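# Remove the cord tied around a bunch of flowers

## Task

Get the cord off the flowers so it no longer binds them, while keeping the stems in their original shape and leaving the blooms uncrushed.

## Robot and tools

Robot: two arms, left_arm and right_arm, each ending in a two-finger gripper. Base positions in the scene frame: left_arm at (0, +0.315, +0.027) m, right_arm at (-0.036, -0.364, +0.019) m, rotated very slightly about z. A camera stand sits behind the arms. Cameras: cam_high, cam_low, cam_left_wrist, cam_right_wrist, each 672x504.

Frame: the scene frame has its origin at table-top height, halfway between the nominal bases. +z is up, +x points out over the table, and left_arm is on the +y side; image left and right do not follow the arm names. Reported hand poses can be a few centimetres off. The gripper's fingers point along its own +z and open and close along its own y. end_effector_position is the point between the pads, roughly 1 cm short of the fingertips.

The 14-number row: every motion command uses one flat list of 14 numbers covering both arms, each in [-1, 1]. Order: left dx, dy, dz, rx, ry, rz, opening, then the same seven for right. dx, dy, dz are position offsets along scene axes; rx, ry, rz form a single rotation vector, and the arm rotates about its Hand target's position. Scale: 1.0 equals 0.6 m or 180 degrees. These six are offsets, not poses, always measured from that arm's Hand target as it stood when the action or move began. Sending the same offset twice therefore moves the arm twice. A row of six zeros re-requests the current Hand target. Opening is absolute, not an offset: +1 is fully open (0.094 m), -1 closed. Any arm you want to leave alone still needs its current opening repeated, since 0 means half open.

execute_actions(actions, cameras): actions is a list of actions; each action is a table of at most 15 rows, one per 1/30 s step, and a short table repeats its final row to fill 15 steps. Every row counts from the action's start pose, not from the row before. Images return only when actions is empty or cameras names them; ["all"] gives every camera, [] none. Its result also lists some step positions.

move(target, speed, blend, opening_speed, grip_force, blocking, cameras): target is one 14-number row or a list of up to 15 such rows, all counted from the same starting Hand targets. Paths are straight lines ending together, taking at least 0.5 s and cut off at 10 s. speed is m/s, 0.002 to 2.9, default 0.25 (rotation limited to double that in rad/s), one value or one per target. blend (m) rounds corners in a list; 0 stops at each point. opening_speed is the rate of opening change per second on the -1..+1 scale, at least 0.2; use it to close gently on fragile things. grip_force is newtons per pad, 10 to 50, one value or one per arm, staying in effect until changed; lower force closes slowly. blocking=false returns after about 0.5 s while the move continues. Moves do not avoid obstacles or the other arm; faster moves strike harder and lag or wander more. Do not route a gripper close past its own base; go around it.

wait(seconds 0 to 10, cameras) lets time pass while holding commands. stop(cameras) brakes a running move. zoom_image(camera, region [x0,y0,x1,y1], at most 504x504 px) enlarges part of the latest image of that camera. finished_scene(scene) ends the scene with the current scene number; the goal must hold with the robot no longer helping.

Results: each arm's end_effector_position (m) and end_effector_quat_wxyz, Hand target (last commanded pose after clipping; next offsets start here), Tool commands, Joint positions, Joint velocities (may read within noise), Joint torques (include arm weight; positive toward larger joint values; first three wrap at ±28 N m), grip_measured (measured opening on the command scale, reads a bit wide when empty and a bit narrow on a squeezed part), and grip_effort_nm (motor effort, negative closing; not pad force). A move adds a move: line such as done, off_target, moving, held or fault, plus limits=paced (pose clipped) or limits=held (steps withheld). done means within 10 mm and 2 degrees; neither done nor off_target tells you about contact. Grippers often rest a few cm short; send the missing distance as a new offset. Orientation commands are clipped to 40 degrees from the measured one per step.

Joint ranges (rad): waist -2.618 to 3.054, shoulder 0 to 3.142, elbow 0 to 3.142 (straight at 2.901), wrist pitch and yaw ±1.571, wrist roll ±2.094.

Cautions: pads squeeze about 50-64 N, so close slowly and stop early on stems and blooms. Nothing may fall off or be left off the table. Avoid slams, hard pushes, drops and releasing moving objects. Keep the arms from touching each other, and never let one gripper close on the other's fingers. Wrist-camera cables count as part of the arm, so avoid strain on them. An arm blocked by something keeps pushing until commanded back past its gripper. Holding loads, stretching out or pushing against something heats motors: MOTOR HOT appears at 75 °C, and at 90 °C the arm folds and stops working. Loose objects may occasionally get a small push.

Each tool is called by a JSON object that holds its "api" and its "payload".

## Session

{"api": "execute_actions", "payload": {"actions": [], "cameras": ["all"]}}

Scene clock: 0.00 s.
left_arm: end_effector_position=(+0.4030, +0.3225, +0.1476) grip_measured=+1.000 grip_effort_nm=n/a end_effector_quat_wxyz=(+0.607, -0.057, +0.791, +0.046) | right_arm: end_effector_position=(+0.3539, -0.4131, +0.1273) grip_measured=+1.000 grip_effort_nm=n/a end_effector_quat_wxyz=(+0.597, +0.095, +0.790, -0.099)
Joint positions: left_arm=[-0.084 1.517 0.383 0.865 -0.222 -0.057 0.094] | right_arm=[-0.001 1.535 0.334 0.919 0.268 0.031 0.094]
Joint velocities: within noise
Joint torques (N m): no reading
Heat: left arm: 33 °C; right arm: 33 °C.
Hand target: left_arm +0.4032, +0.3226, +0.1479; +0.606, -0.057, +0.792, +0.047 | right_arm +0.3549, -0.4133, +0.1302; +0.599, +0.096, +0.788, -0.099
Tool commands: left_gripper/opening=+1.0 right_gripper/opening=+1.0

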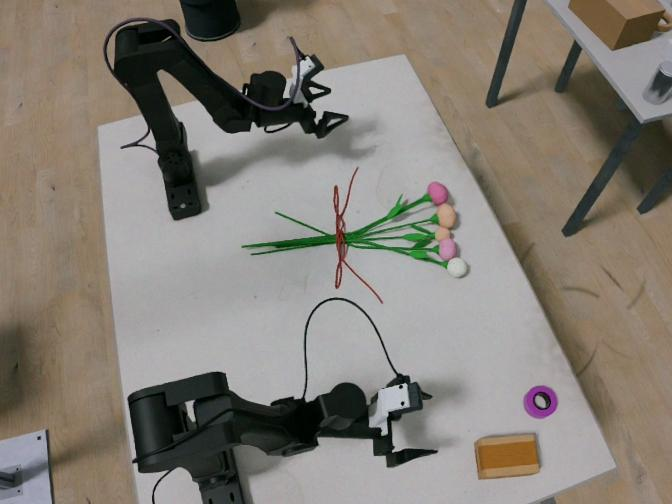

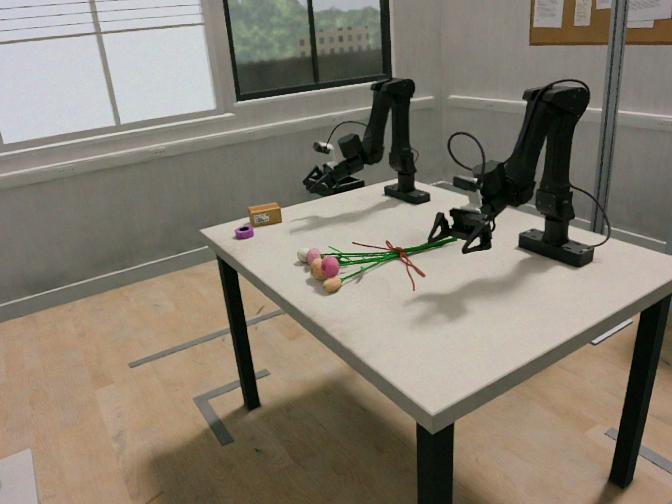

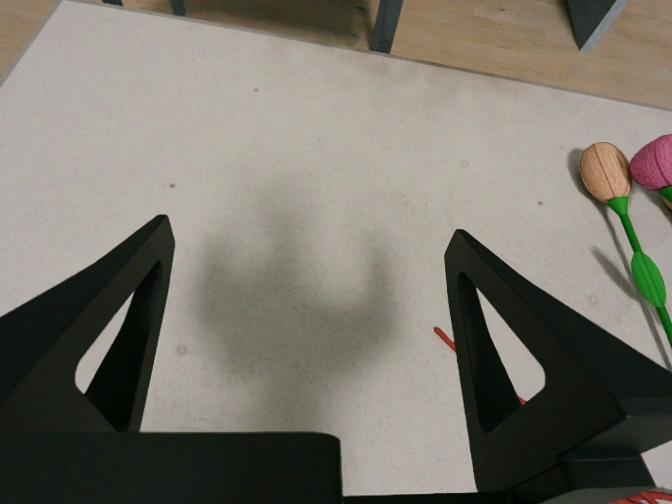

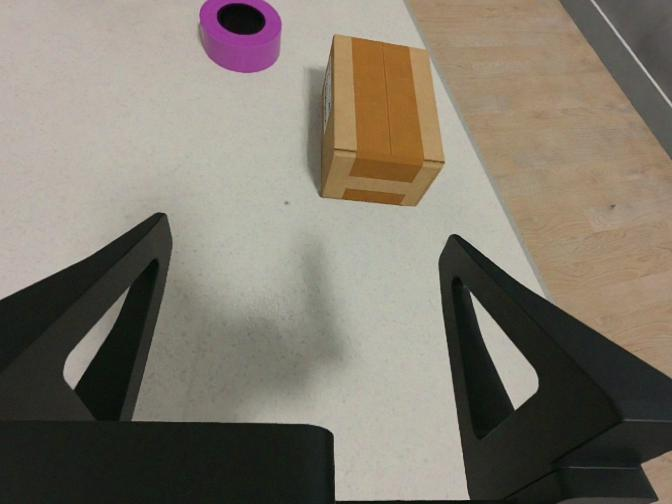

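{"api": "zoom_image", "payload": {"camera": "cam_high", "region": [270, 155, 430, 315]}}

Scaled by 3.150 from the camera's 672x504 image, which has a finer 960x720 frame.

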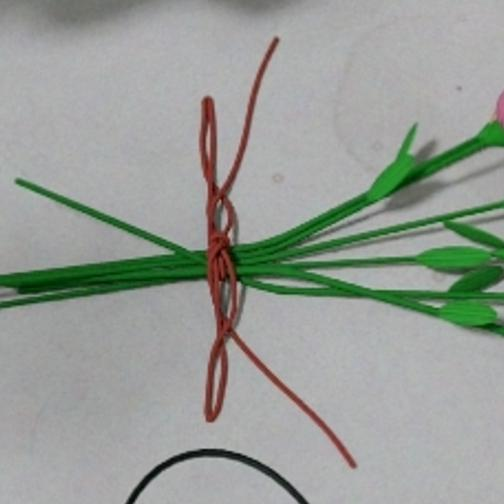

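{"api": "move", "payload": {"target": [-0.002, -0.289, 0.0035, -0.0493, 0.1877, 0.0626, 0, -0.0065, 0.52, 0.033, -0.1227, 0.186, 0.5625, 0], "speed": 0.25, "cameras": ["all"]}}

Scene clock: 30.00 s.
left_arm: end_effector_position=(+0.3990, +0.1523, +0.1506) grip_measured=+0.003 grip_effort_nm=-0.15 end_effector_quat_wxyz=(+0.337, -0.163, +0.926, +0.055) | right_arm: end_effector_position=(+0.3490, -0.1066, +0.1525) grip_measured=+0.001 grip_effort_nm=-0.08 end_effector_quat_wxyz=(-0.245, +0.662, -0.670, -0.229)
Joint positions: left_arm=[-0.609 1.781 1.332 -0.665 -0.547 -0.827 0.047] | right_arm=[0.364 2.015 1.707 -0.956 -0.621 -1.102 0.047]
Joint torques (N m): left_arm=[-0.27 -8.13 9.11 0.97 -0.3 -0.09] | right_arm=[0.2 -9.73 10.02 0.55 -0.53 -0.16]
Heat: left arm: 35 °C; right arm: 36 °C.
Hand target: left_arm +0.4019, +0.1492, +0.1499; +0.336, -0.163, +0.926, +0.059 | right_arm +0.3510, -0.1013, +0.1500; -0.242, +0.664, -0.665, -0.241
Off the commanded pose: left_arm 0.004 m, 1 deg | right_arm 0.006 m, 2 deg.
move: done

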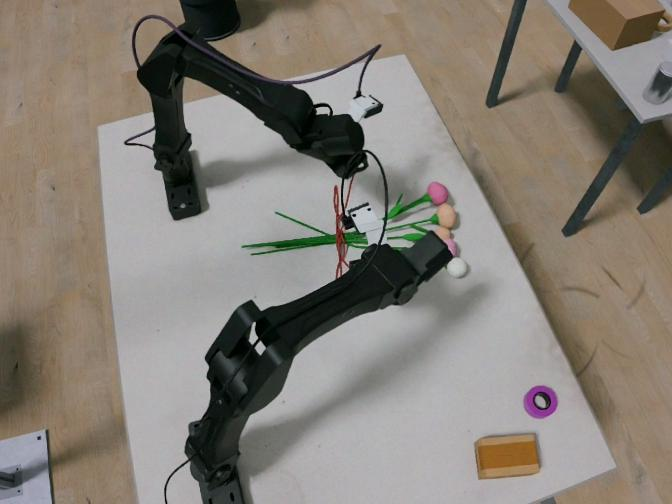

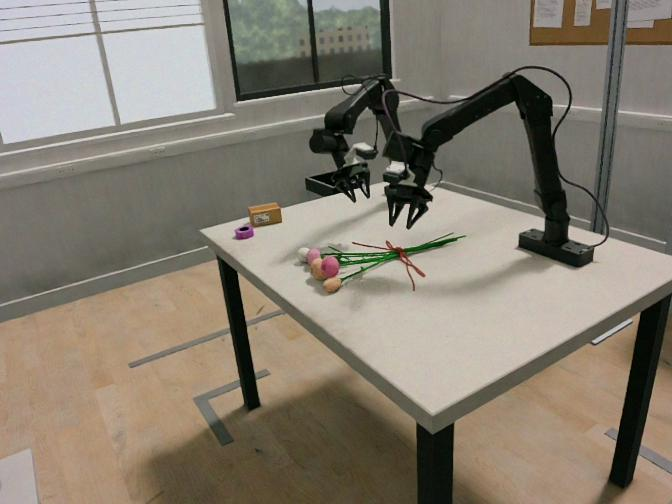

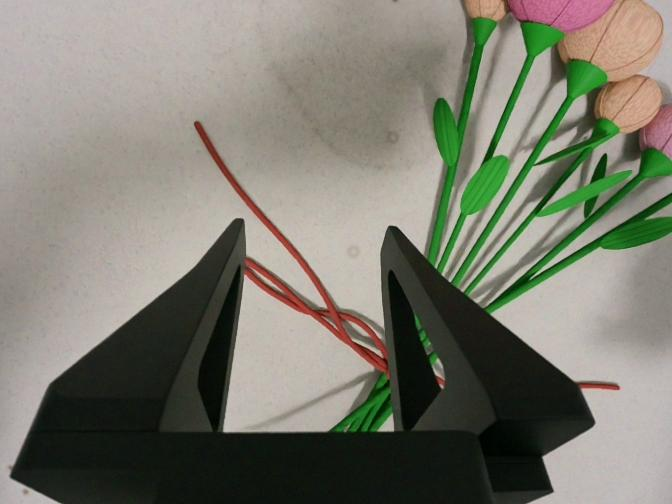

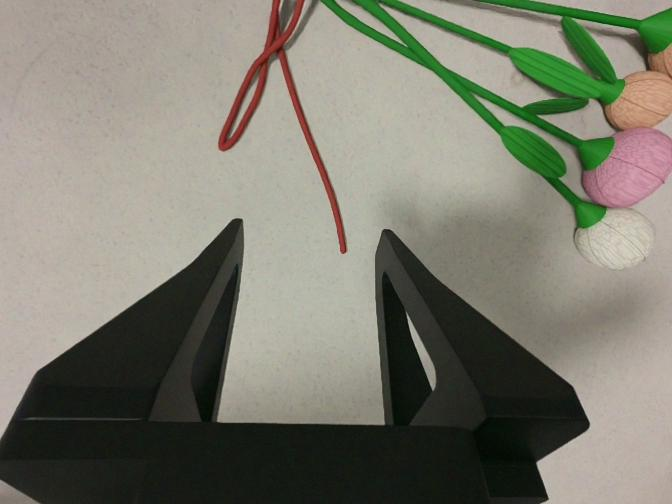

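{"api": "move", "payload": {"target": [0.0102, 0.0897, -0.175, 0, 0, 0.15, -0.3, 0.0223, -0.003, -0.175, 0, 0, 0, -0.3], "speed": 0.2, "cameras": ["cam_left_wrist", "cam_right_wrist"]}}

Scene clock: 42.33 s.
left_arm: end_effector_position=(+0.4048, +0.1983, +0.0468) grip_measured=-0.297 grip_effort_nm=-0.15 end_effector_quat_wxyz=(+0.306, -0.373, +0.868, +0.122) | right_arm: end_effector_position=(+0.3703, -0.1019, +0.0601) grip_measured=-0.299 grip_effort_nm=-0.08 end_effector_quat_wxyz=(-0.254, +0.667, -0.664, -0.225)
Joint positions: left_arm=[-0.545 2.068 1.328 -0.643 -0.648 -1.292 0.033] | right_arm=[0.356 2.167 1.559 -0.644 -0.625 -1.122 0.033]
Joint torques (N m): left_arm=[0.34 -9.92 7.16 0.58 -0.6 -0.11] | right_arm=[-0.59 -10.81 5.3 0.76 -0.52 -0.09]
Heat: left arm: 36 °C; right arm: 36 °C.
Hand target: left_arm +0.4082, +0.2030, +0.0450; +0.313, -0.375, +0.862, +0.136 | right_arm +0.3643, -0.1030, +0.0450; -0.242, +0.664, -0.665, -0.242
Off the commanded pose: left_arm 0.006 m, 2 deg | right_arm 0.016 m, 2 deg.
move: off_target (right_arm)
Images, in order (width x height): cam_left_wrist 672x504, cam_right_wrist 672x504.

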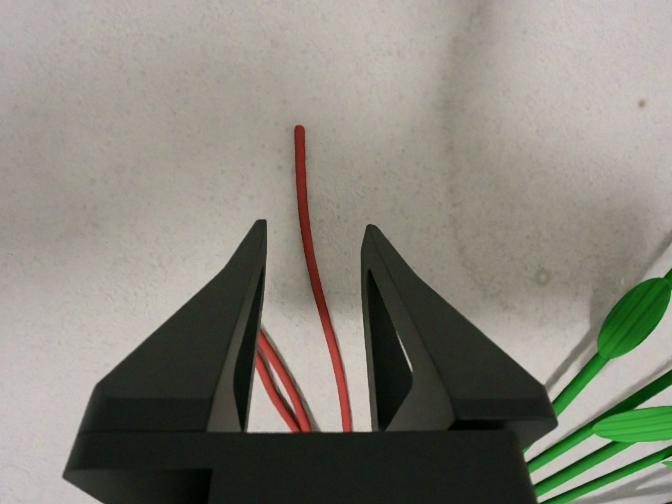

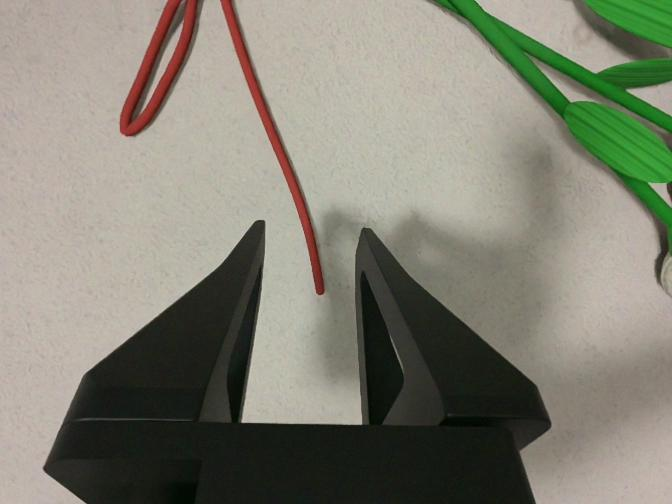

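{"api": "move", "payload": {"target": [0.001, 0.001, -0.058, 0, 0, 0, -0.5, -0.004, 0, -0.068, 0, 0, 0, -0.5], "speed": 0.1}}

{"api": "move", "payload": {"target": [0, 0, 0, 0, 0, 0, -1, 0, 0, 0, 0, 0, 0, -1], "speed": 0.1, "opening_speed": 1.0, "cameras": ["cam_left_wrist", "cam_right_wrist"]}}

Scene clock: 49.03 s.
left_arm: end_effector_position=(+0.4115, +0.1947, +0.0195) grip_measured=-0.497 grip_effort_nm=-0.15 end_effector_quat_wxyz=(+0.311, -0.375, +0.865, +0.116) | right_arm: end_effector_position=(+0.3701, -0.1007, +0.0229) grip_measured=-0.498 grip_effort_nm=-0.08 end_effector_quat_wxyz=(-0.259, +0.667, -0.661, -0.226)
Joint positions: left_arm=[-0.545 2.136 1.308 -0.537 -0.65 -1.293 0.024] | right_arm=[0.356 2.225 1.488 -0.507 -0.633 -1.123 0.024]
Joint torques (N m): left_arm=[0.53 -10.32 4.92 0.71 -0.56 -0.08] | right_arm=[-0.55 -10.96 4.94 0.72 -0.47 -0.11]
Heat: left arm: 36 °C; right arm: 35 °C.
Hand target: left_arm +0.4087, +0.2036, +0.0101; +0.313, -0.375, +0.862, +0.136 | right_arm +0.3619, -0.1029, +0.0043; -0.242, +0.664, -0.665, -0.242
Off the commanded pose: left_arm 0.013 m, 2 deg | right_arm 0.021 m, 3 deg.
move: off_target (left_arm, right_arm)

Scene clock: 49.83 s.
left_arm: end_effector_position=(+0.4119, +0.1947, +0.0197) grip_measured=-0.982 grip_effort_nm=-0.95 end_effector_quat_wxyz=(+0.312, -0.375, +0.865, +0.115) | right_arm: end_effector_position=(+0.3714, -0.0992, +0.0246) grip_measured=-0.988 grip_effort_nm=-0.66 end_effector_quat_wxyz=(-0.264, +0.667, -0.658, -0.228)
Joint positions: left_arm=[-0.545 2.136 1.308 -0.535 -0.651 -1.293 0.001] | right_arm=[0.355 2.225 1.488 -0.498 -0.642 -1.123 0.001]
Joint torques (N m): left_arm=[0.44 -10.21 4.97 0.72 -0.58 -0.08] | right_arm=[-0.25 -10.47 5.29 0.71 -0.38 -0.14]
Heat: left arm: 36 °C; right arm: 35 °C.
Hand target: left_arm +0.4087, +0.2037, +0.0101; +0.313, -0.375, +0.862, +0.136 | right_arm +0.3620, -0.1030, +0.0043; -0.242, +0.664, -0.665, -0.241
Off the commanded pose: left_arm 0.013 m, 2 deg | right_arm 0.023 m, 3 deg.
move: off_target (left_arm, right_arm)
Images, in order (width x height): cam_left_wrist 672x504, cam_right_wrist 672x504.

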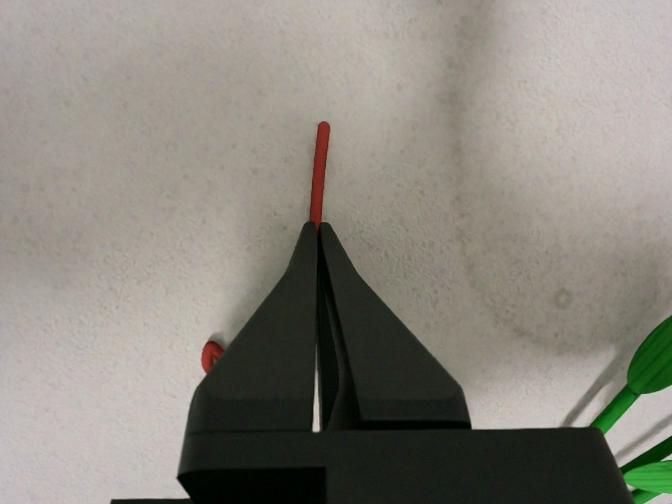

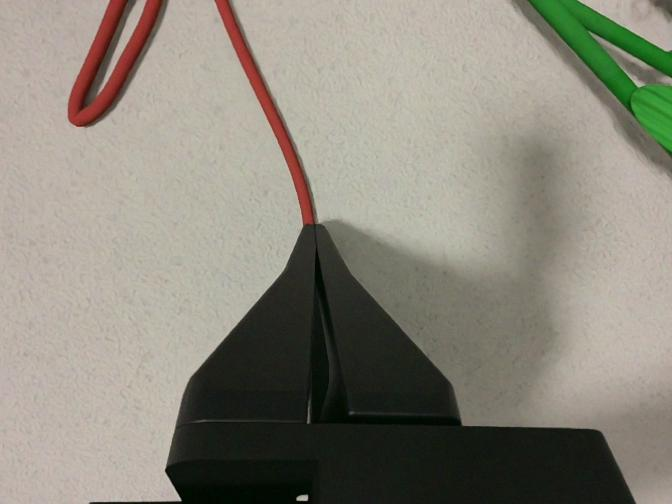

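{"api": "move", "payload": {"target": [[0, 0, 0, 0, 0, 0, -1, 0, 0, 0, 0, 0, 0, -0.6], [0, 0, 0, 0, 0, 0, -1, -0.003, -0.001, -0.018, 0, 0, 0, -0.6]], "speed": 0.06}}

{"api": "move", "payload": {"target": [0, 0, 0, 0, 0, 0, -1, 0, 0, 0, 0, 0, 0, -1], "speed": 0.1, "opening_speed": 1.0, "cameras": ["cam_right_wrist"]}}

Scene clock: 55.03 s.
left_arm: end_effector_position=(+0.4119, +0.1947, +0.0197) grip_measured=-0.982 grip_effort_nm=-0.94 end_effector_quat_wxyz=(+0.312, -0.375, +0.865, +0.115) | right_arm: end_effector_position=(+0.3713, -0.0986, +0.0214) grip_measured=-0.601 grip_effort_nm=0.08 end_effector_quat_wxyz=(-0.270, +0.668, -0.655, -0.228)
Joint positions: left_arm=[-0.545 2.136 1.308 -0.535 -0.651 -1.293 0.001] | right_arm=[0.355 2.226 1.47 -0.467 -0.646 -1.123 0.019]
Joint torques (N m): left_arm=[0.47 -10.17 5.04 0.73 -0.55 -0.07] | right_arm=[-0.09 -9.57 4.38 0.75 -0.35 -0.1]
Heat: left arm: 35 °C; right arm: 35 °C.
Hand target: left_arm +0.4087, +0.2037, +0.0101; +0.313, -0.375, +0.862, +0.136 | right_arm +0.3601, -0.1036, -0.0066; -0.242, +0.664, -0.665, -0.242
Off the commanded pose: left_arm 0.014 m, 2 deg | right_arm 0.030 m, 4 deg.
move: off_target (left_arm, right_arm)

Scene clock: 55.63 s.
left_arm: end_effector_position=(+0.4119, +0.1947, +0.0197) grip_measured=-0.982 grip_effort_nm=-0.95 end_effector_quat_wxyz=(+0.312, -0.375, +0.865, +0.115) | right_arm: end_effector_position=(+0.3714, -0.0985, +0.0214) grip_measured=-0.967 grip_effort_nm=-0.95 end_effector_quat_wxyz=(-0.270, +0.668, -0.655, -0.228)
Joint positions: left_arm=[-0.545 2.136 1.308 -0.535 -0.651 -1.293 0.001] | right_arm=[0.355 2.226 1.469 -0.465 -0.647 -1.123 0.002]
Joint torques (N m): left_arm=[0.53 -10.25 4.94 0.72 -0.55 -0.07] | right_arm=[-0.25 -9.61 4.36 0.79 -0.28 -0.11]
Heat: left arm: 35 °C; right arm: 35 °C.
Hand target: left_arm +0.4087, +0.2037, +0.0101; +0.313, -0.375, +0.862, +0.136 | right_arm +0.3601, -0.1036, -0.0066; -0.242, +0.664, -0.665, -0.242
Off the commanded pose: left_arm 0.014 m, 2 deg | right_arm 0.031 m, 4 deg.
move: off_target (left_arm, right_arm)
Images, in order (width x height): cam_right_wrist 672x504.

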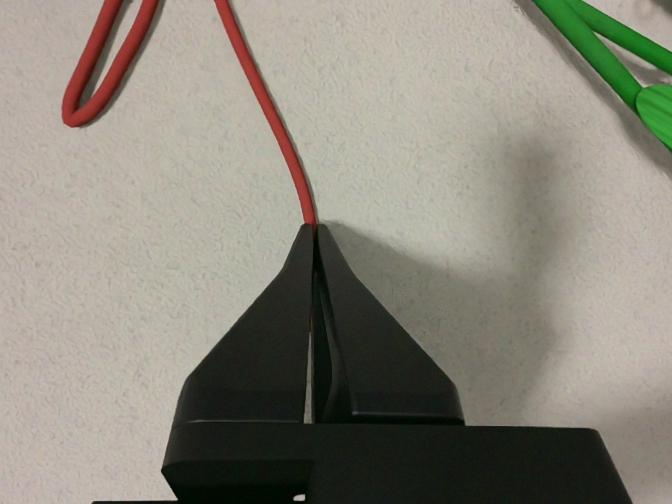

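{"api": "move", "payload": {"target": [[-0.0645, 0.0938, 0.0748, 0, 0, 0, -1, -0.0135, -0.094, 0.1027, 0, 0, 0, -1], [-0.1228, 0.327, 0.0748, 0, 0, 0, -1, -0.0252, -0.4273, 0.1027, 0, 0, -0.17, -1]], "speed": 0.1, "blend": [0.03, 0], "cameras": ["cam_high"]}}

{"api": "zoom_image", "payload": {"camera": "cam_high", "region": [270, 155, 430, 315]}}

Scene clock: 70.07 s.
left_arm: end_effector_position=(+0.3365, +0.3978, +0.0504) grip_measured=-0.982 grip_effort_nm=-0.94 end_effector_quat_wxyz=(+0.305, -0.374, +0.865, +0.135) | right_arm: end_effector_position=(+0.3464, -0.3615, +0.0442) grip_measured=-0.971 grip_effort_nm=-1.03 end_effector_quat_wxyz=(+0.285, -0.464, +0.820, +0.174)
Joint positions: left_arm=[-0.007 1.606 0.692 -0.158 -0.484 -0.697 0.001] | right_arm=[-0.286 1.933 1.145 -0.609 -0.662 -1.261 0.001]
Joint torques (N m): left_arm=[0.34 -9.29 4.96 1.31 -0.26 0.08] | right_arm=[-0.13 -13.61 4.18 0.55 -0.4 0.02]
Heat: left arm: 35 °C; right arm: 35 °C.
Hand target: left_arm +0.3351, +0.3998, +0.0551; +0.313, -0.375, +0.862, +0.136 | right_arm +0.3449, -0.3599, +0.0550; +0.297, -0.465, +0.816, +0.169
Off the commanded pose: left_arm 0.005 m, 1 deg | right_arm 0.011 m, 2 deg.
move: off_target (right_arm)
Images, in order (width x height): cam_high 672x504.

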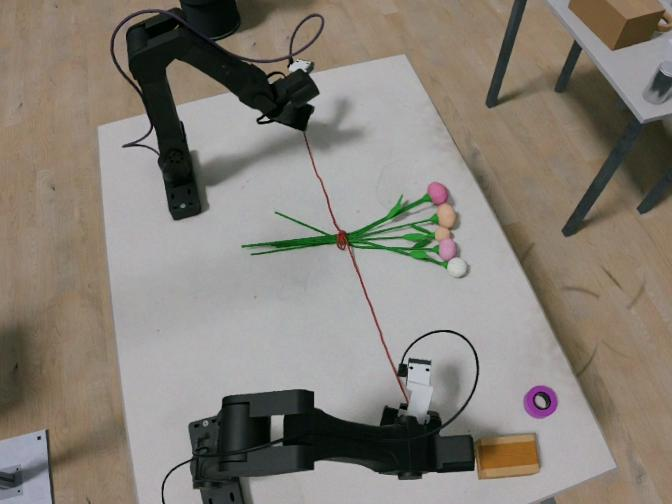

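Scaled by 3.150 from the camera's 672x504 image, which has a finer 960x720 frame.

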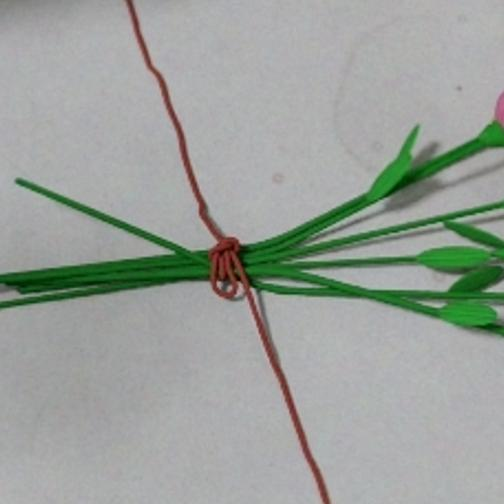

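{"api": "move", "payload": {"target": [0, 0.0667, 0, 0, 0, 0, -1, 0, -0.0833, 0, 0, 0, -0.05, -1], "speed": 0.07, "cameras": ["cam_high"]}}

{"api": "zoom_image", "payload": {"camera": "cam_high", "region": [290, 190, 390, 290]}}

Scene clock: 82.60 s.
left_arm: end_effector_position=(+0.3367, +0.4381, +0.0513) grip_measured=-0.982 grip_effort_nm=-0.94 end_effector_quat_wxyz=(+0.306, -0.374, +0.865, +0.135) | right_arm: end_effector_position=(+0.3463, -0.4106, +0.0444) grip_measured=-0.971 grip_effort_nm=-1.03 end_effector_quat_wxyz=(+0.299, -0.402, +0.852, +0.151)
Joint positions: left_arm=[0.147 1.606 0.684 -0.084 -0.405 -0.551 0.001] | right_arm=[-0.41 1.927 1.135 -0.582 -0.658 -1.229 0.001]
Joint velocities: left_arm=[-0.022 0.002 -0.022 -0.007 -0.154 -0.022 0] | right_arm=[within noise]
Joint torques (N m): left_arm=[0.4 -9.06 4.94 1.41 -0.19 0.07] | right_arm=[-0.47 -13.75 4.23 0.54 -0.42 0.01]
Heat: left arm: 35 °C; right arm: 34 °C.
Hand target: left_arm +0.3351, +0.4399, +0.0550; +0.313, -0.375, +0.862, +0.136 | right_arm +0.3449, -0.4099, +0.0551; +0.310, -0.400, +0.850, +0.145
Off the commanded pose: left_arm 0.004 m, 1 deg | right_arm 0.011 m, 1 deg.
move: off_target (right_arm)
Images, in order (width x height): cam_high 672x504.

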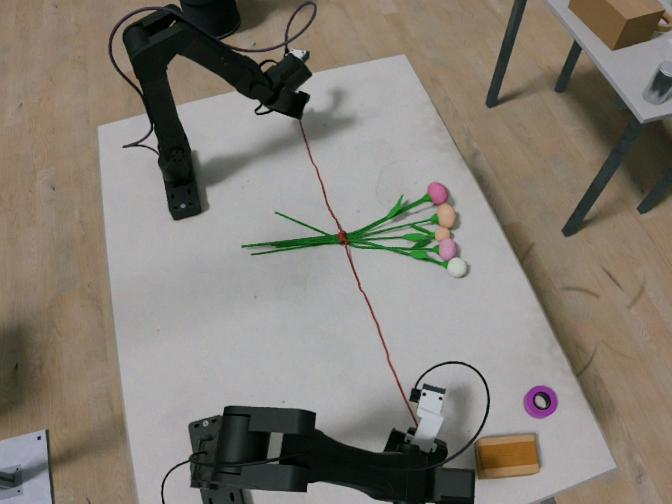

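Scaled by 5.040 from the camera's 672x504 image, which has a finer 960x720 frame.

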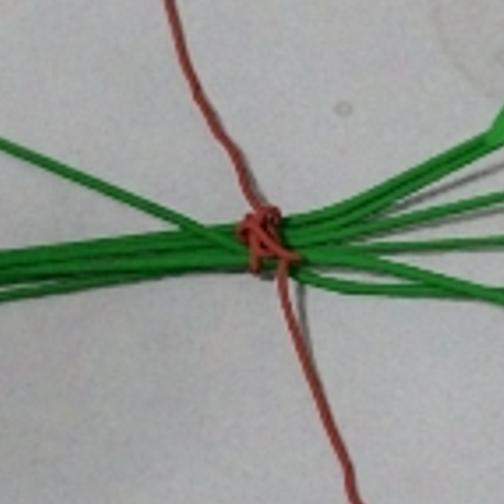

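{"api": "move", "payload": {"target": [0, 0.05, 0, 0, 0, 0, -1, 0, -0.04, 0, 0, 0, -0.03, -1], "speed": 0.06, "cameras": ["cam_high"]}}

{"api": "zoom_image", "payload": {"camera": "cam_high", "region": [310, 205, 370, 265]}}

Scene clock: 89.80 s.
left_arm: end_effector_position=(+0.3337, +0.4679, +0.0536) grip_measured=-0.982 grip_effort_nm=-0.94 end_effector_quat_wxyz=(+0.309, -0.375, +0.864, +0.134) | right_arm: end_effector_position=(+0.3463, -0.4341, +0.0443) grip_measured=-0.971 grip_effort_nm=-1.03 end_effector_quat_wxyz=(+0.305, -0.362, +0.870, +0.136)
Joint positions: left_arm=[0.259 1.606 0.684 -0.042 -0.344 -0.452 0.001] | right_arm=[-0.464 1.921 1.124 -0.548 -0.649 -1.181 0.001]
Joint torques (N m): left_arm=[0.5 -7.12 6.19 1.52 -0.15 0.01] | right_arm=[-0.59 -13.63 4.49 0.61 -0.44 0.04]
Heat: left arm: 34 °C; right arm: 35 °C.
Hand target: left_arm +0.3350, +0.4699, +0.0550; +0.313, -0.375, +0.862, +0.136 | right_arm +0.3449, -0.4340, +0.0550; +0.316, -0.359, +0.868, +0.130
Off the commanded pose: left_arm 0.003 m, 1 deg | right_arm 0.011 m, 1 deg.
move: off_target (right_arm)
Images, in order (width x height): cam_high 672x504.

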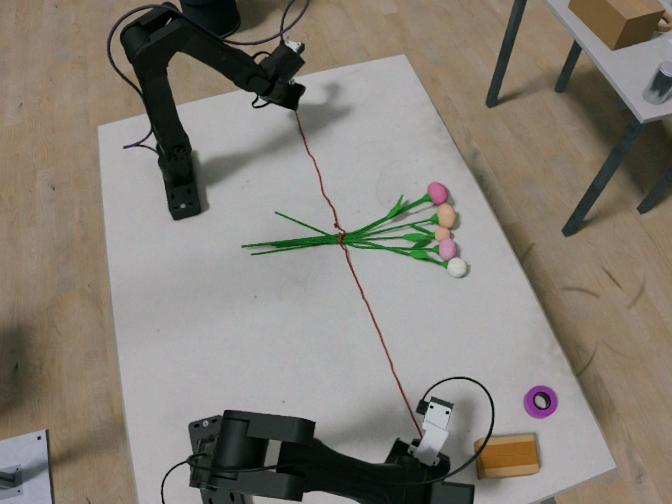

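Scaled by 8.400 from the camera's 672x504 image, which has a finer 960x720 frame.

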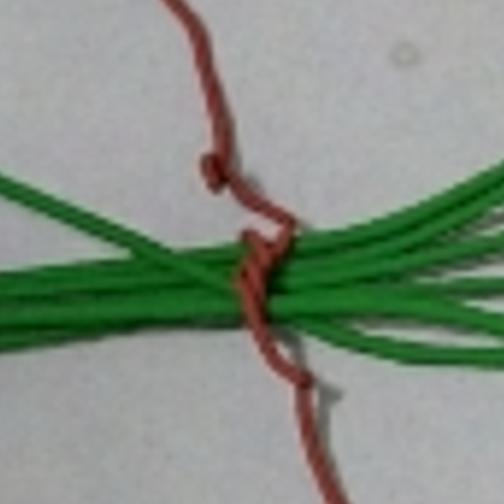

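{"api": "move", "payload": {"target": [[0, -0.02, -0.06, 0, 0, 0, -1, 0, 0.02, -0.07, 0, 0, 0, -1], [0, -0.02, -0.06, 0, 0, 0, -0.3, 0, 0.02, -0.07, 0, 0, 0, -0.3]], "speed": 0.12}}

Scene clock: 95.20 s.
left_arm: end_effector_position=(+0.3390, +0.4570, +0.0243) grip_measured=-0.303 grip_effort_nm=0.16 end_effector_quat_wxyz=(+0.318, -0.373, +0.862, +0.127) | right_arm: end_effector_position=(+0.3516, -0.4284, +0.0257) grip_measured=-0.301 grip_effort_nm=0.08 end_effector_quat_wxyz=(+0.326, -0.366, +0.864, +0.112)
Joint positions: left_arm=[0.223 1.705 0.625 0.126 -0.35 -0.48 0.033] | right_arm=[-0.441 1.927 1.023 -0.351 -0.64 -1.142 0.033]
Joint torques (N m): left_arm=[-0.29 -6.15 4.9 1.51 -0.32 -0.05] | right_arm=[0.69 -8.06 4.37 0.75 -0.4 0.02]
Heat: left arm: 34 °C; right arm: 36 °C.
Hand target: left_arm +0.3351, +0.4578, +0.0190; +0.313, -0.375, +0.862, +0.136 | right_arm +0.3450, -0.4220, +0.0132; +0.316, -0.359, +0.868, +0.130
Off the commanded pose: left_arm 0.007 m, 1 deg | right_arm 0.016 m, 3 deg.
move: off_target (right_arm); target 2's new opening was sent with right_arm's hand 0.016 m and 3 deg from that target

{"api": "move", "payload": {"target": [[0, 0, 0.15, 0, 0, 0, -0.3, 0, 0, 0.1, 0, 0, 0, -0.3], [-0.075, -0.43, 0.2017, 0.0034, -0.1862, -0.4982, -0.3, 0.0117, 0.7117, 0.16, 0, 0, 0.25, -0.3]], "speed": 0.28, "blend": [0.03, 0], "cameras": ["cam_high", "cam_right_wrist"]}}

{"api": "zoom_image", "payload": {"camera": "cam_right_wrist", "region": [220, 110, 400, 250]}}

Scene clock: 109.47 s.
left_arm: end_effector_position=(+0.2930, +0.2029, +0.1426) grip_measured=-0.303 grip_effort_nm=0.16 end_effector_quat_wxyz=(+0.532, +0.306, +0.759, -0.215) | right_arm: end_effector_position=(+0.3487, +0.0024, +0.1166) grip_measured=-0.301 grip_effort_nm=0.08 end_effector_quat_wxyz=(-0.250, +0.664, -0.664, -0.235)
Joint positions: left_arm=[0.025 1.114 0.255 0.382 0.733 0.333 0.033] | right_arm=[0.584 2.2 1.825 -0.748 -0.558 -0.862 0.033]
Joint torques (N m): left_arm=[-0.28 -1.62 6.27 1.84 0.29 0.11] | right_arm=[-0.54 -10.89 10.17 0.79 -0.41 0.01]
Heat: left arm: 34 °C; right arm: 35 °C.
Hand target: left_arm +0.2901, +0.1998, +0.1400; +0.530, +0.314, +0.756, -0.220 | right_arm +0.3521, +0.0049, +0.1092; -0.242, +0.664, -0.665, -0.242
Off the commanded pose: left_arm 0.005 m, 1 deg | right_arm 0.009 m, 1 deg.
move: done
Images, in order (width x height): cam_high 672x504, cam_right_wrist 672x504.

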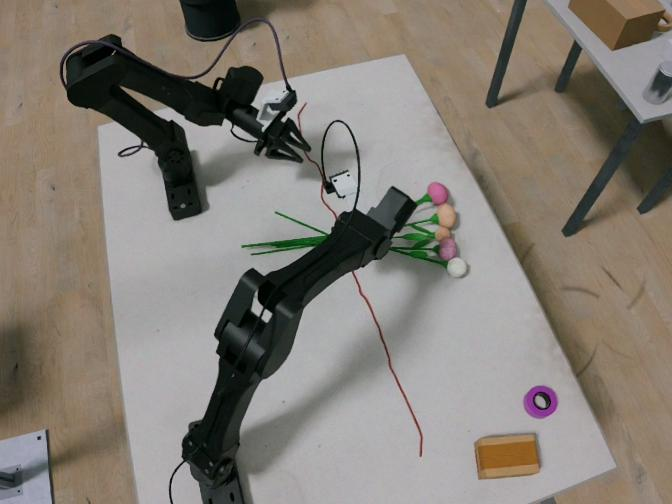

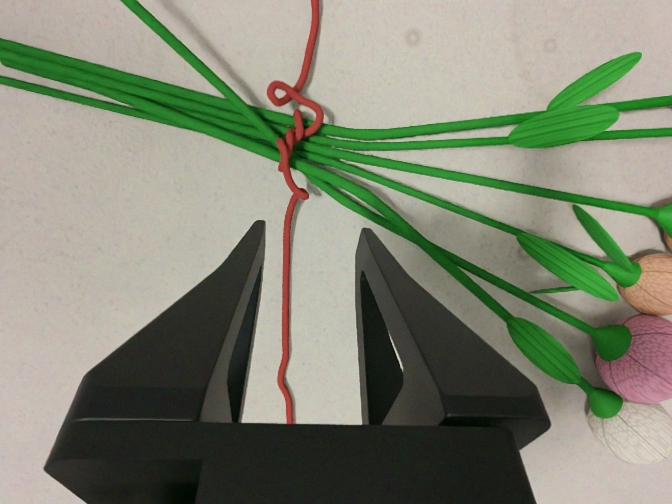

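Scaled by 2.800 from the camera's 672x504 image, which has a finer 960x720 frame.

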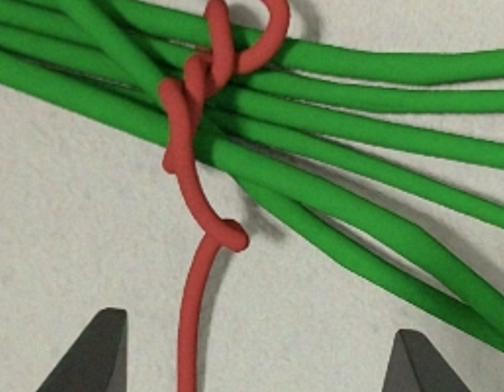

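{"api": "execute_actions", "payload": {"actions": [], "cameras": ["cam_high", "cam_right_wrist"]}}

{"api": "zoom_image", "payload": {"camera": "cam_right_wrist", "region": [220, 70, 360, 210]}}

Scene clock: 126.80 s.
left_arm: end_effector_position=(+0.2931, +0.2029, +0.1427) grip_measured=-0.303 grip_effort_nm=0.16 end_effector_quat_wxyz=(+0.532, +0.306, +0.759, -0.215) | right_arm: end_effector_position=(+0.3487, +0.0024, +0.1167) grip_measured=-0.301 grip_effort_nm=0.08 end_effector_quat_wxyz=(-0.250, +0.664, -0.664, -0.235)
Joint positions: left_arm=[0.025 1.114 0.255 0.382 0.733 0.333 0.033] | right_arm=[0.584 2.2 1.826 -0.748 -0.558 -0.862 0.033]
Joint velocities: within noise
Joint torques (N m): left_arm=[-0.32 -1.76 6.16 1.88 0.3 0.07] | right_arm=[-0.49 -11.25 10.28 0.84 -0.43 -0.1]
Heat: left arm: 35 °C; right arm: 36 °C.
Hand target: left_arm +0.2901, +0.1998, +0.1400; +0.530, +0.314, +0.756, -0.220 | right_arm +0.3522, +0.0050, +0.1093; -0.243, +0.664, -0.665, -0.242
Tool commands: left_gripper/opening=-0.3 right_gripper/opening=-0.3
Off the commanded pose: left_arm 0.005 m, 1 deg | right_arm 0.009 m, 1 deg.
Images, in order (width x height): cam_high 672x504, cam_right_wrist 672x504.

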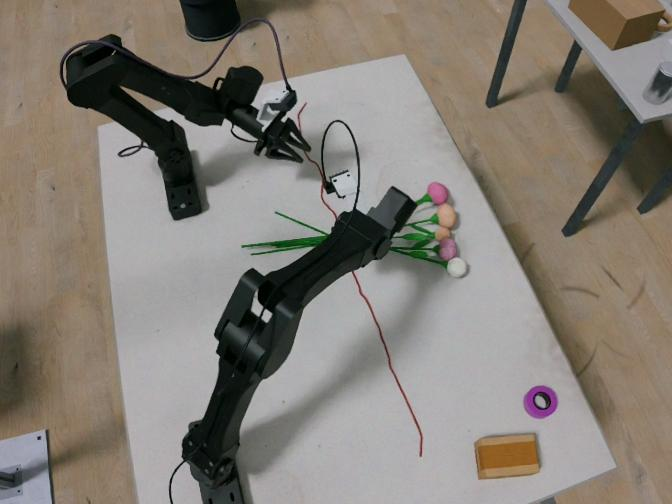

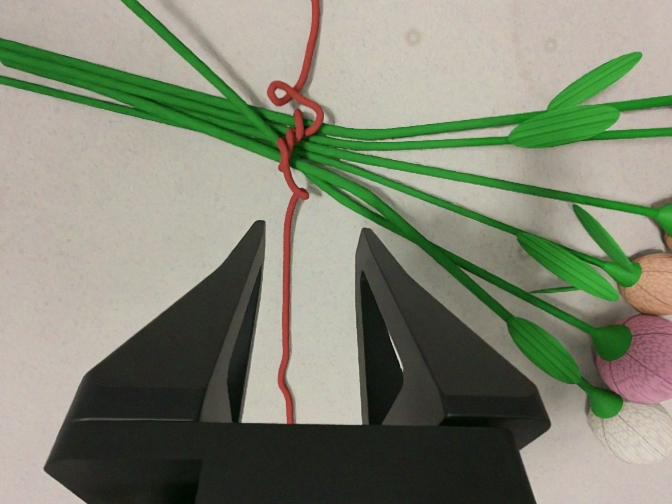

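Scaled by 3.600 from the camera's 672x504 image, which has a finer 960x720 frame.

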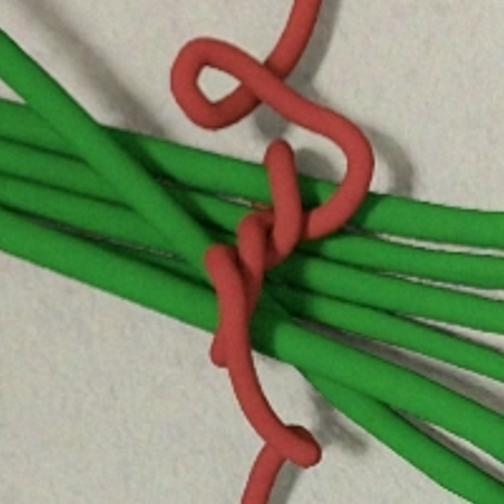

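{"api": "move", "payload": {"target": [0,0,0,0,0,0,-0.3,-0.0203,0.0733,-0.1038,0,0,0,-0.75], "speed": 0.15, "cameras": ["cam_right_wrist"]}}

{"api": "zoom_image", "payload": {"camera": "cam_right_wrist", "region": [220, 100, 400, 280]}}

Scene clock: 185.00 s.
left_arm: end_effector_position=(+0.2931, +0.2029, +0.1428) grip_measured=-0.303 grip_effort_nm=0.16 end_effector_quat_wxyz=(+0.533, +0.306, +0.759, -0.215) | right_arm: end_effector_position=(+0.3423, +0.0511, +0.0653) grip_measured=-0.749 grip_effort_nm=-0.08 end_effector_quat_wxyz=(-0.258, +0.668, -0.656, -0.236)
Joint positions: left_arm=[0.025 1.114 0.255 0.383 0.733 0.333 0.033] | right_arm=[0.674 2.321 1.805 -0.543 -0.523 -0.78 0.012]
Joint torques (N m): left_arm=[-0.25 -1.76 6.11 1.85 0.27 0.08] | right_arm=[-0.23 -12.33 6.52 1.12 -0.3 0.05]
Heat: left arm: 36 °C; right arm: 38 °C.
Hand target: left_arm +0.2901, +0.1998, +0.1401; +0.530, +0.314, +0.756, -0.220 | right_arm +0.3399, +0.0490, +0.0469; -0.242, +0.664, -0.665, -0.242
Off the commanded pose: left_arm 0.005 m, 1 deg | right_arm 0.019 m, 2 deg.
move: off_target (right_arm)
Images, in order (width x height): cam_right_wrist 672x504.

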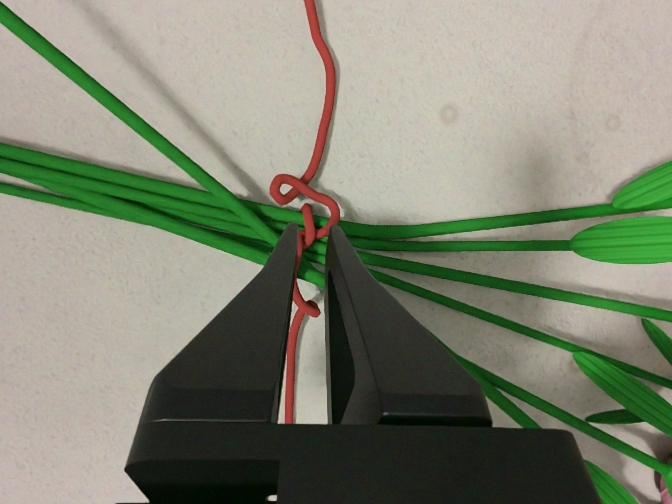

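Scaled by 2.800 from the camera's 672x504 image, which has a finer 960x720 frame.

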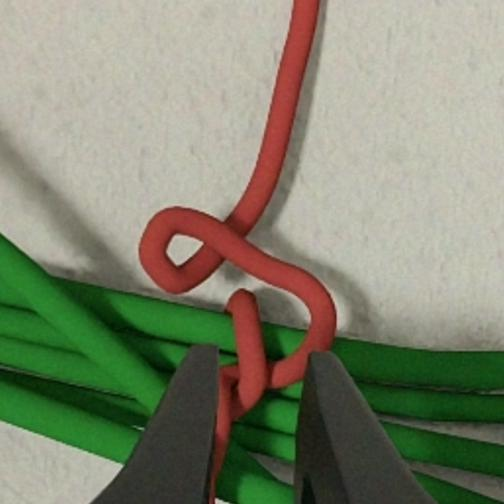

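{"api": "move", "payload": {"target": [0,0,0,0,0,0,-0.3,-0.0085,0.0002,-0.0765,0,0,0,-0.78], "speed": 0.08, "cameras": ["cam_right_wrist"]}}

{"api": "zoom_image", "payload": {"camera": "cam_right_wrist", "region": [220, 120, 400, 300]}}

Scene clock: 196.27 s.
left_arm: end_effector_position=(+0.2931, +0.2029, +0.1428) grip_measured=-0.303 grip_effort_nm=0.16 end_effector_quat_wxyz=(+0.533, +0.306, +0.759, -0.215) | right_arm: end_effector_position=(+0.3453, +0.0540, +0.0343) grip_measured=-0.779 grip_effort_nm=-0.08 end_effector_quat_wxyz=(-0.275, +0.666, -0.651, -0.236)
Joint positions: left_arm=[0.025 1.114 0.255 0.383 0.733 0.333 0.033] | right_arm=[0.674 2.357 1.72 -0.382 -0.526 -0.773 0.01]
Joint torques (N m): left_arm=[-0.38 -1.73 6.17 1.83 0.28 0.09] | right_arm=[0.39 -11.36 5.3 1.17 -0.28 0.08]
Heat: left arm: 37 °C; right arm: 36 °C.
Hand target: left_arm +0.2901, +0.1998, +0.1401; +0.530, +0.314, +0.756, -0.220 | right_arm +0.3348, +0.0491, +0.0010; -0.242, +0.664, -0.665, -0.242
Off the commanded pose: left_arm 0.005 m, 1 deg | right_arm 0.035 m, 4 deg.
move: off_target (right_arm)
Images, in order (width x height): cam_right_wrist 672x504.

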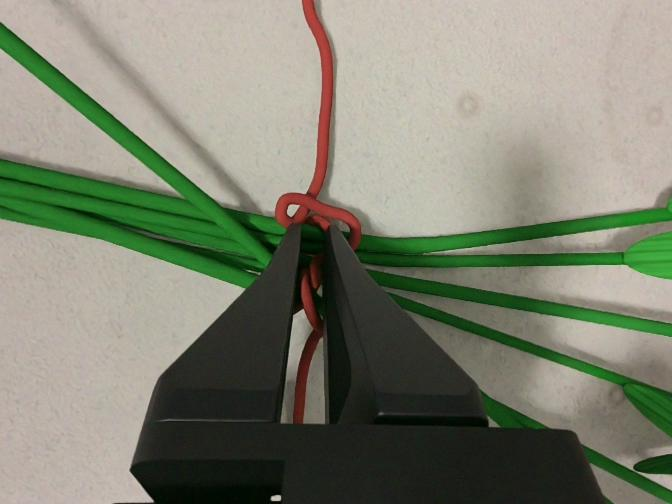

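Scaled by 2.800 from the camera's 672x504 image, which has a finer 960x720 frame.

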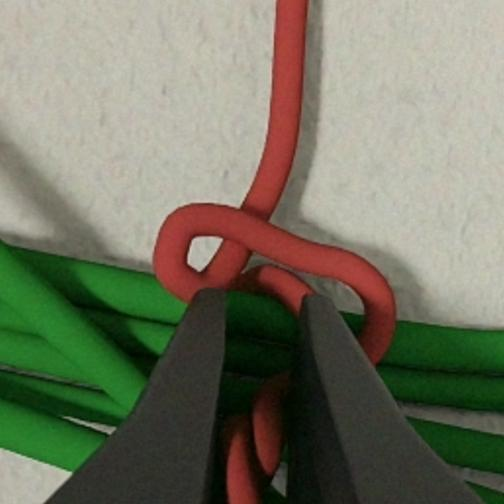

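{"api": "move", "payload": {"target": [0,0,0,0,0,0,-0.3,-0.0065,0.0,0.125,0,0,0,-0.7], "speed": 0.15, "cameras": ["cam_right_wrist"]}}

{"api": "zoom_image", "payload": {"camera": "cam_right_wrist", "region": [220, 120, 400, 300]}}

Scene clock: 203.37 s.
left_arm: end_effector_position=(+0.2931, +0.2029, +0.1428) grip_measured=-0.303 grip_effort_nm=0.16 end_effector_quat_wxyz=(+0.533, +0.306, +0.759, -0.215) | right_arm: end_effector_position=(+0.3259, +0.0410, +0.0419) grip_measured=-0.701 grip_effort_nm=0.08 end_effector_quat_wxyz=(-0.214, +0.664, -0.675, -0.241)
Joint positions: left_arm=[0.025 1.114 0.255 0.383 0.733 0.333 0.033] | right_arm=[0.68 2.335 1.774 -0.586 -0.518 -0.765 0.014]
Joint torques (N m): left_arm=[-0.18 -1.7 6.12 1.84 0.32 0.11] | right_arm=[0.62 -19.12 9.65 0.79 -0.28 0.01]
Heat: left arm: 37 °C; right arm: 38 °C.
Hand target: left_arm +0.2901, +0.1998, +0.1400; +0.530, +0.314, +0.756, -0.220 | right_arm +0.3309, +0.0491, +0.0761; -0.242, +0.664, -0.665, -0.242
Off the commanded pose: left_arm 0.005 m, 1 deg | right_arm 0.035 m, 3 deg.
move: off_target (right_arm)
Images, in order (width x height): cam_right_wrist 672x504.

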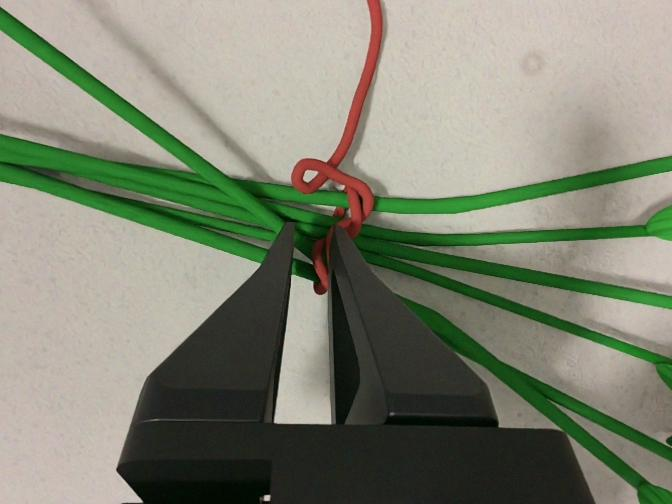

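Scaled by 2.800 from the camera's 672x504 image, which has a finer 960x720 frame.

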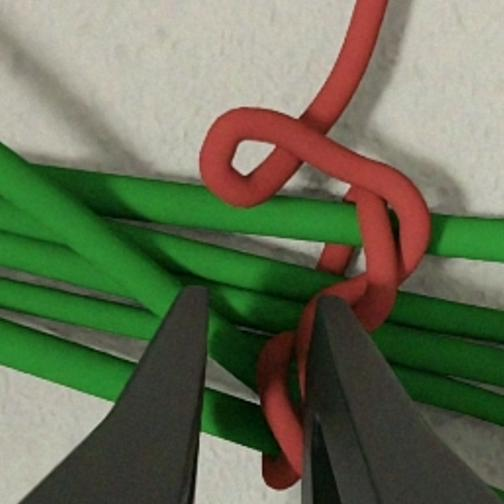

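{"api": "move", "payload": {"target": [[0,0,0,0,0,0,-0.3,0.0102,0.0265,0.0398,0,0,0,-0.5],[0,0,0,0,0,0,-0.3,-0.0042,0.0235,-0.1302,0,0,0,-0.5],[0,0,0,0,0,0,-0.3,-0.0042,0.0235,-0.1302,0,0,0,-1]], "speed": [0.15,0.12,0.12], "blend": [0.02,0,0], "cameras": ["cam_right_wrist"]}}

{"api": "zoom_image", "payload": {"camera": "cam_right_wrist", "region": [220, 150, 400, 330]}}

Scene clock: 239.23 s.
left_arm: end_effector_position=(+0.2931, +0.2029, +0.1428) grip_measured=-0.303 grip_effort_nm=0.16 end_effector_quat_wxyz=(+0.533, +0.306, +0.759, -0.215) | right_arm: end_effector_position=(+0.3397, +0.0699, +0.0330) grip_measured=-0.931 grip_effort_nm=-1.02 end_effector_quat_wxyz=(-0.280, +0.666, -0.649, -0.238)
Joint positions: left_arm=[0.025 1.114 0.255 0.383 0.733 0.333 0.033] | right_arm=[0.706 2.374 1.736 -0.355 -0.513 -0.74 0.003]
Joint torques (N m): left_arm=[-0.35 -1.7 6.2 1.85 0.29 0.12] | right_arm=[0.35 -11.34 5.19 1.11 -0.21 0.02]
Heat: left arm: 37 °C; right arm: 50 °C.
Hand target: left_arm +0.2901, +0.1998, +0.1400; +0.530, +0.314, +0.756, -0.220 | right_arm +0.3284, +0.0632, -0.0021; -0.242, +0.664, -0.665, -0.242
Off the commanded pose: left_arm 0.005 m, 1 deg | right_arm 0.037 m, 5 deg.
move: off_target (right_arm); blend cut to 0.015 m at target 1; target 3's new opening was sent with right_arm's hand 0.036 m and 4 deg from that target
Images, in order (width x height): cam_right_wrist 672x504.

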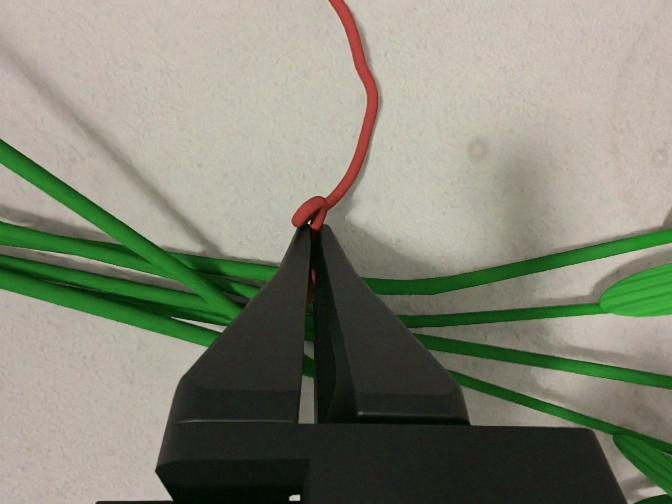

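Scaled by 2.800 from the camera's 672x504 image, which has a finer 960x720 frame.

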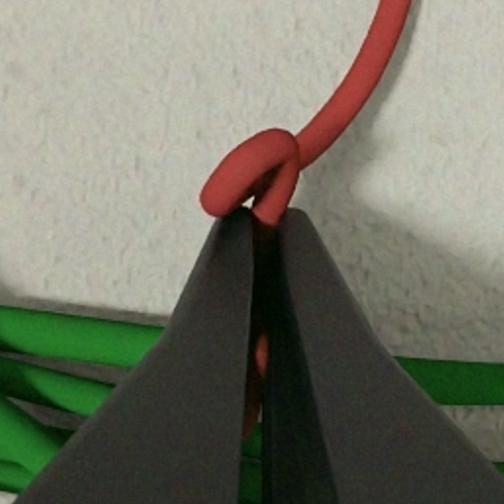

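{"api": "move", "payload": {"target": [0,0,0,0,0,0,-0.3,0.1027,0.0330,0.1452,0,0,0,-1], "speed": 0.15, "cameras": ["cam_right_wrist", "cam_high"]}}

{"api": "zoom_image", "payload": {"camera": "cam_right_wrist", "region": [120, 150, 370, 330]}}

Scene clock: 248.03 s.
left_arm: end_effector_position=(+0.2931, +0.2029, +0.1428) grip_measured=-0.303 grip_effort_nm=0.16 end_effector_quat_wxyz=(+0.533, +0.306, +0.759, -0.215) | right_arm: end_effector_position=(+0.3880, +0.0806, +0.0934) grip_measured=-0.932 grip_effort_nm=-1.03 end_effector_quat_wxyz=(-0.246, +0.662, -0.668, -0.233)
Joint positions: left_arm=[0.025 1.114 0.255 0.383 0.733 0.333 0.033] | right_arm=[0.668 2.628 2.493 -0.948 -0.512 -0.768 0.003]
Joint torques (N m): left_arm=[-0.32 -1.72 6.19 1.85 0.3 0.14] | right_arm=[-0.49 -14.11 10.65 0.94 -0.45 -0.07]
Heat: left arm: 38 °C; right arm: 48 °C.
Hand target: left_arm +0.2901, +0.1998, +0.1400; +0.530, +0.314, +0.757, -0.220 | right_arm +0.3901, +0.0830, +0.0850; -0.242, +0.664, -0.665, -0.242
Off the commanded pose: left_arm 0.005 m, 1 deg | right_arm 0.009 m, 1 deg.
move: done
Images, in order (width x height): cam_high 672x504, cam_right_wrist 672x504.

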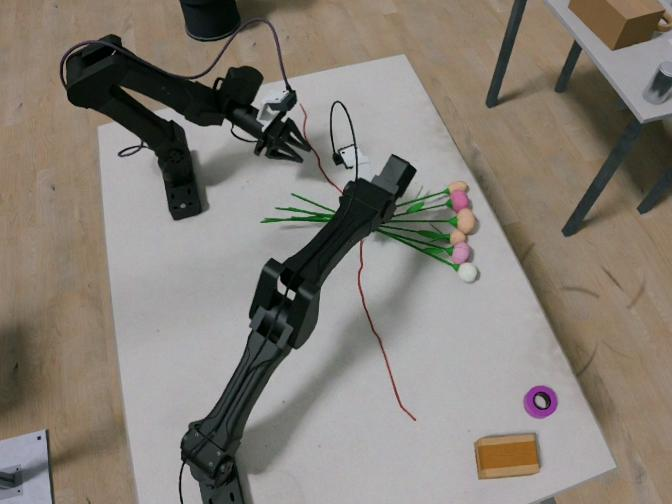

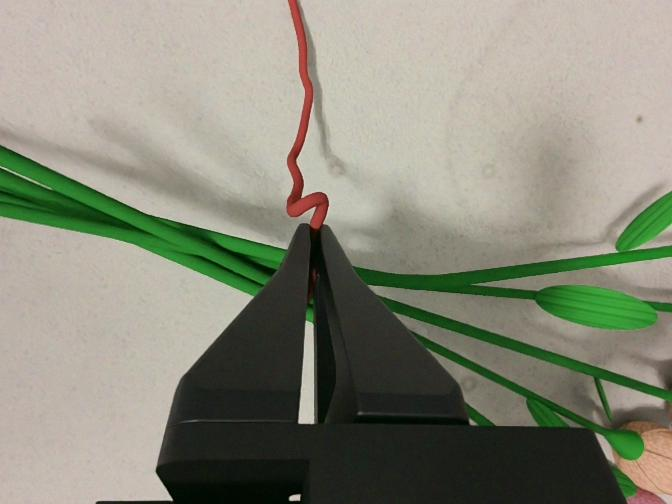

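Scaled by 2.016 from the camera's 672x504 image, which has a finer 960x720 frame.

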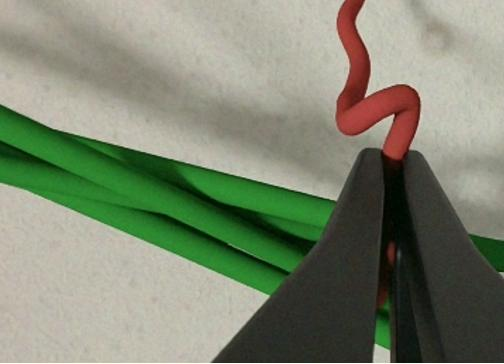

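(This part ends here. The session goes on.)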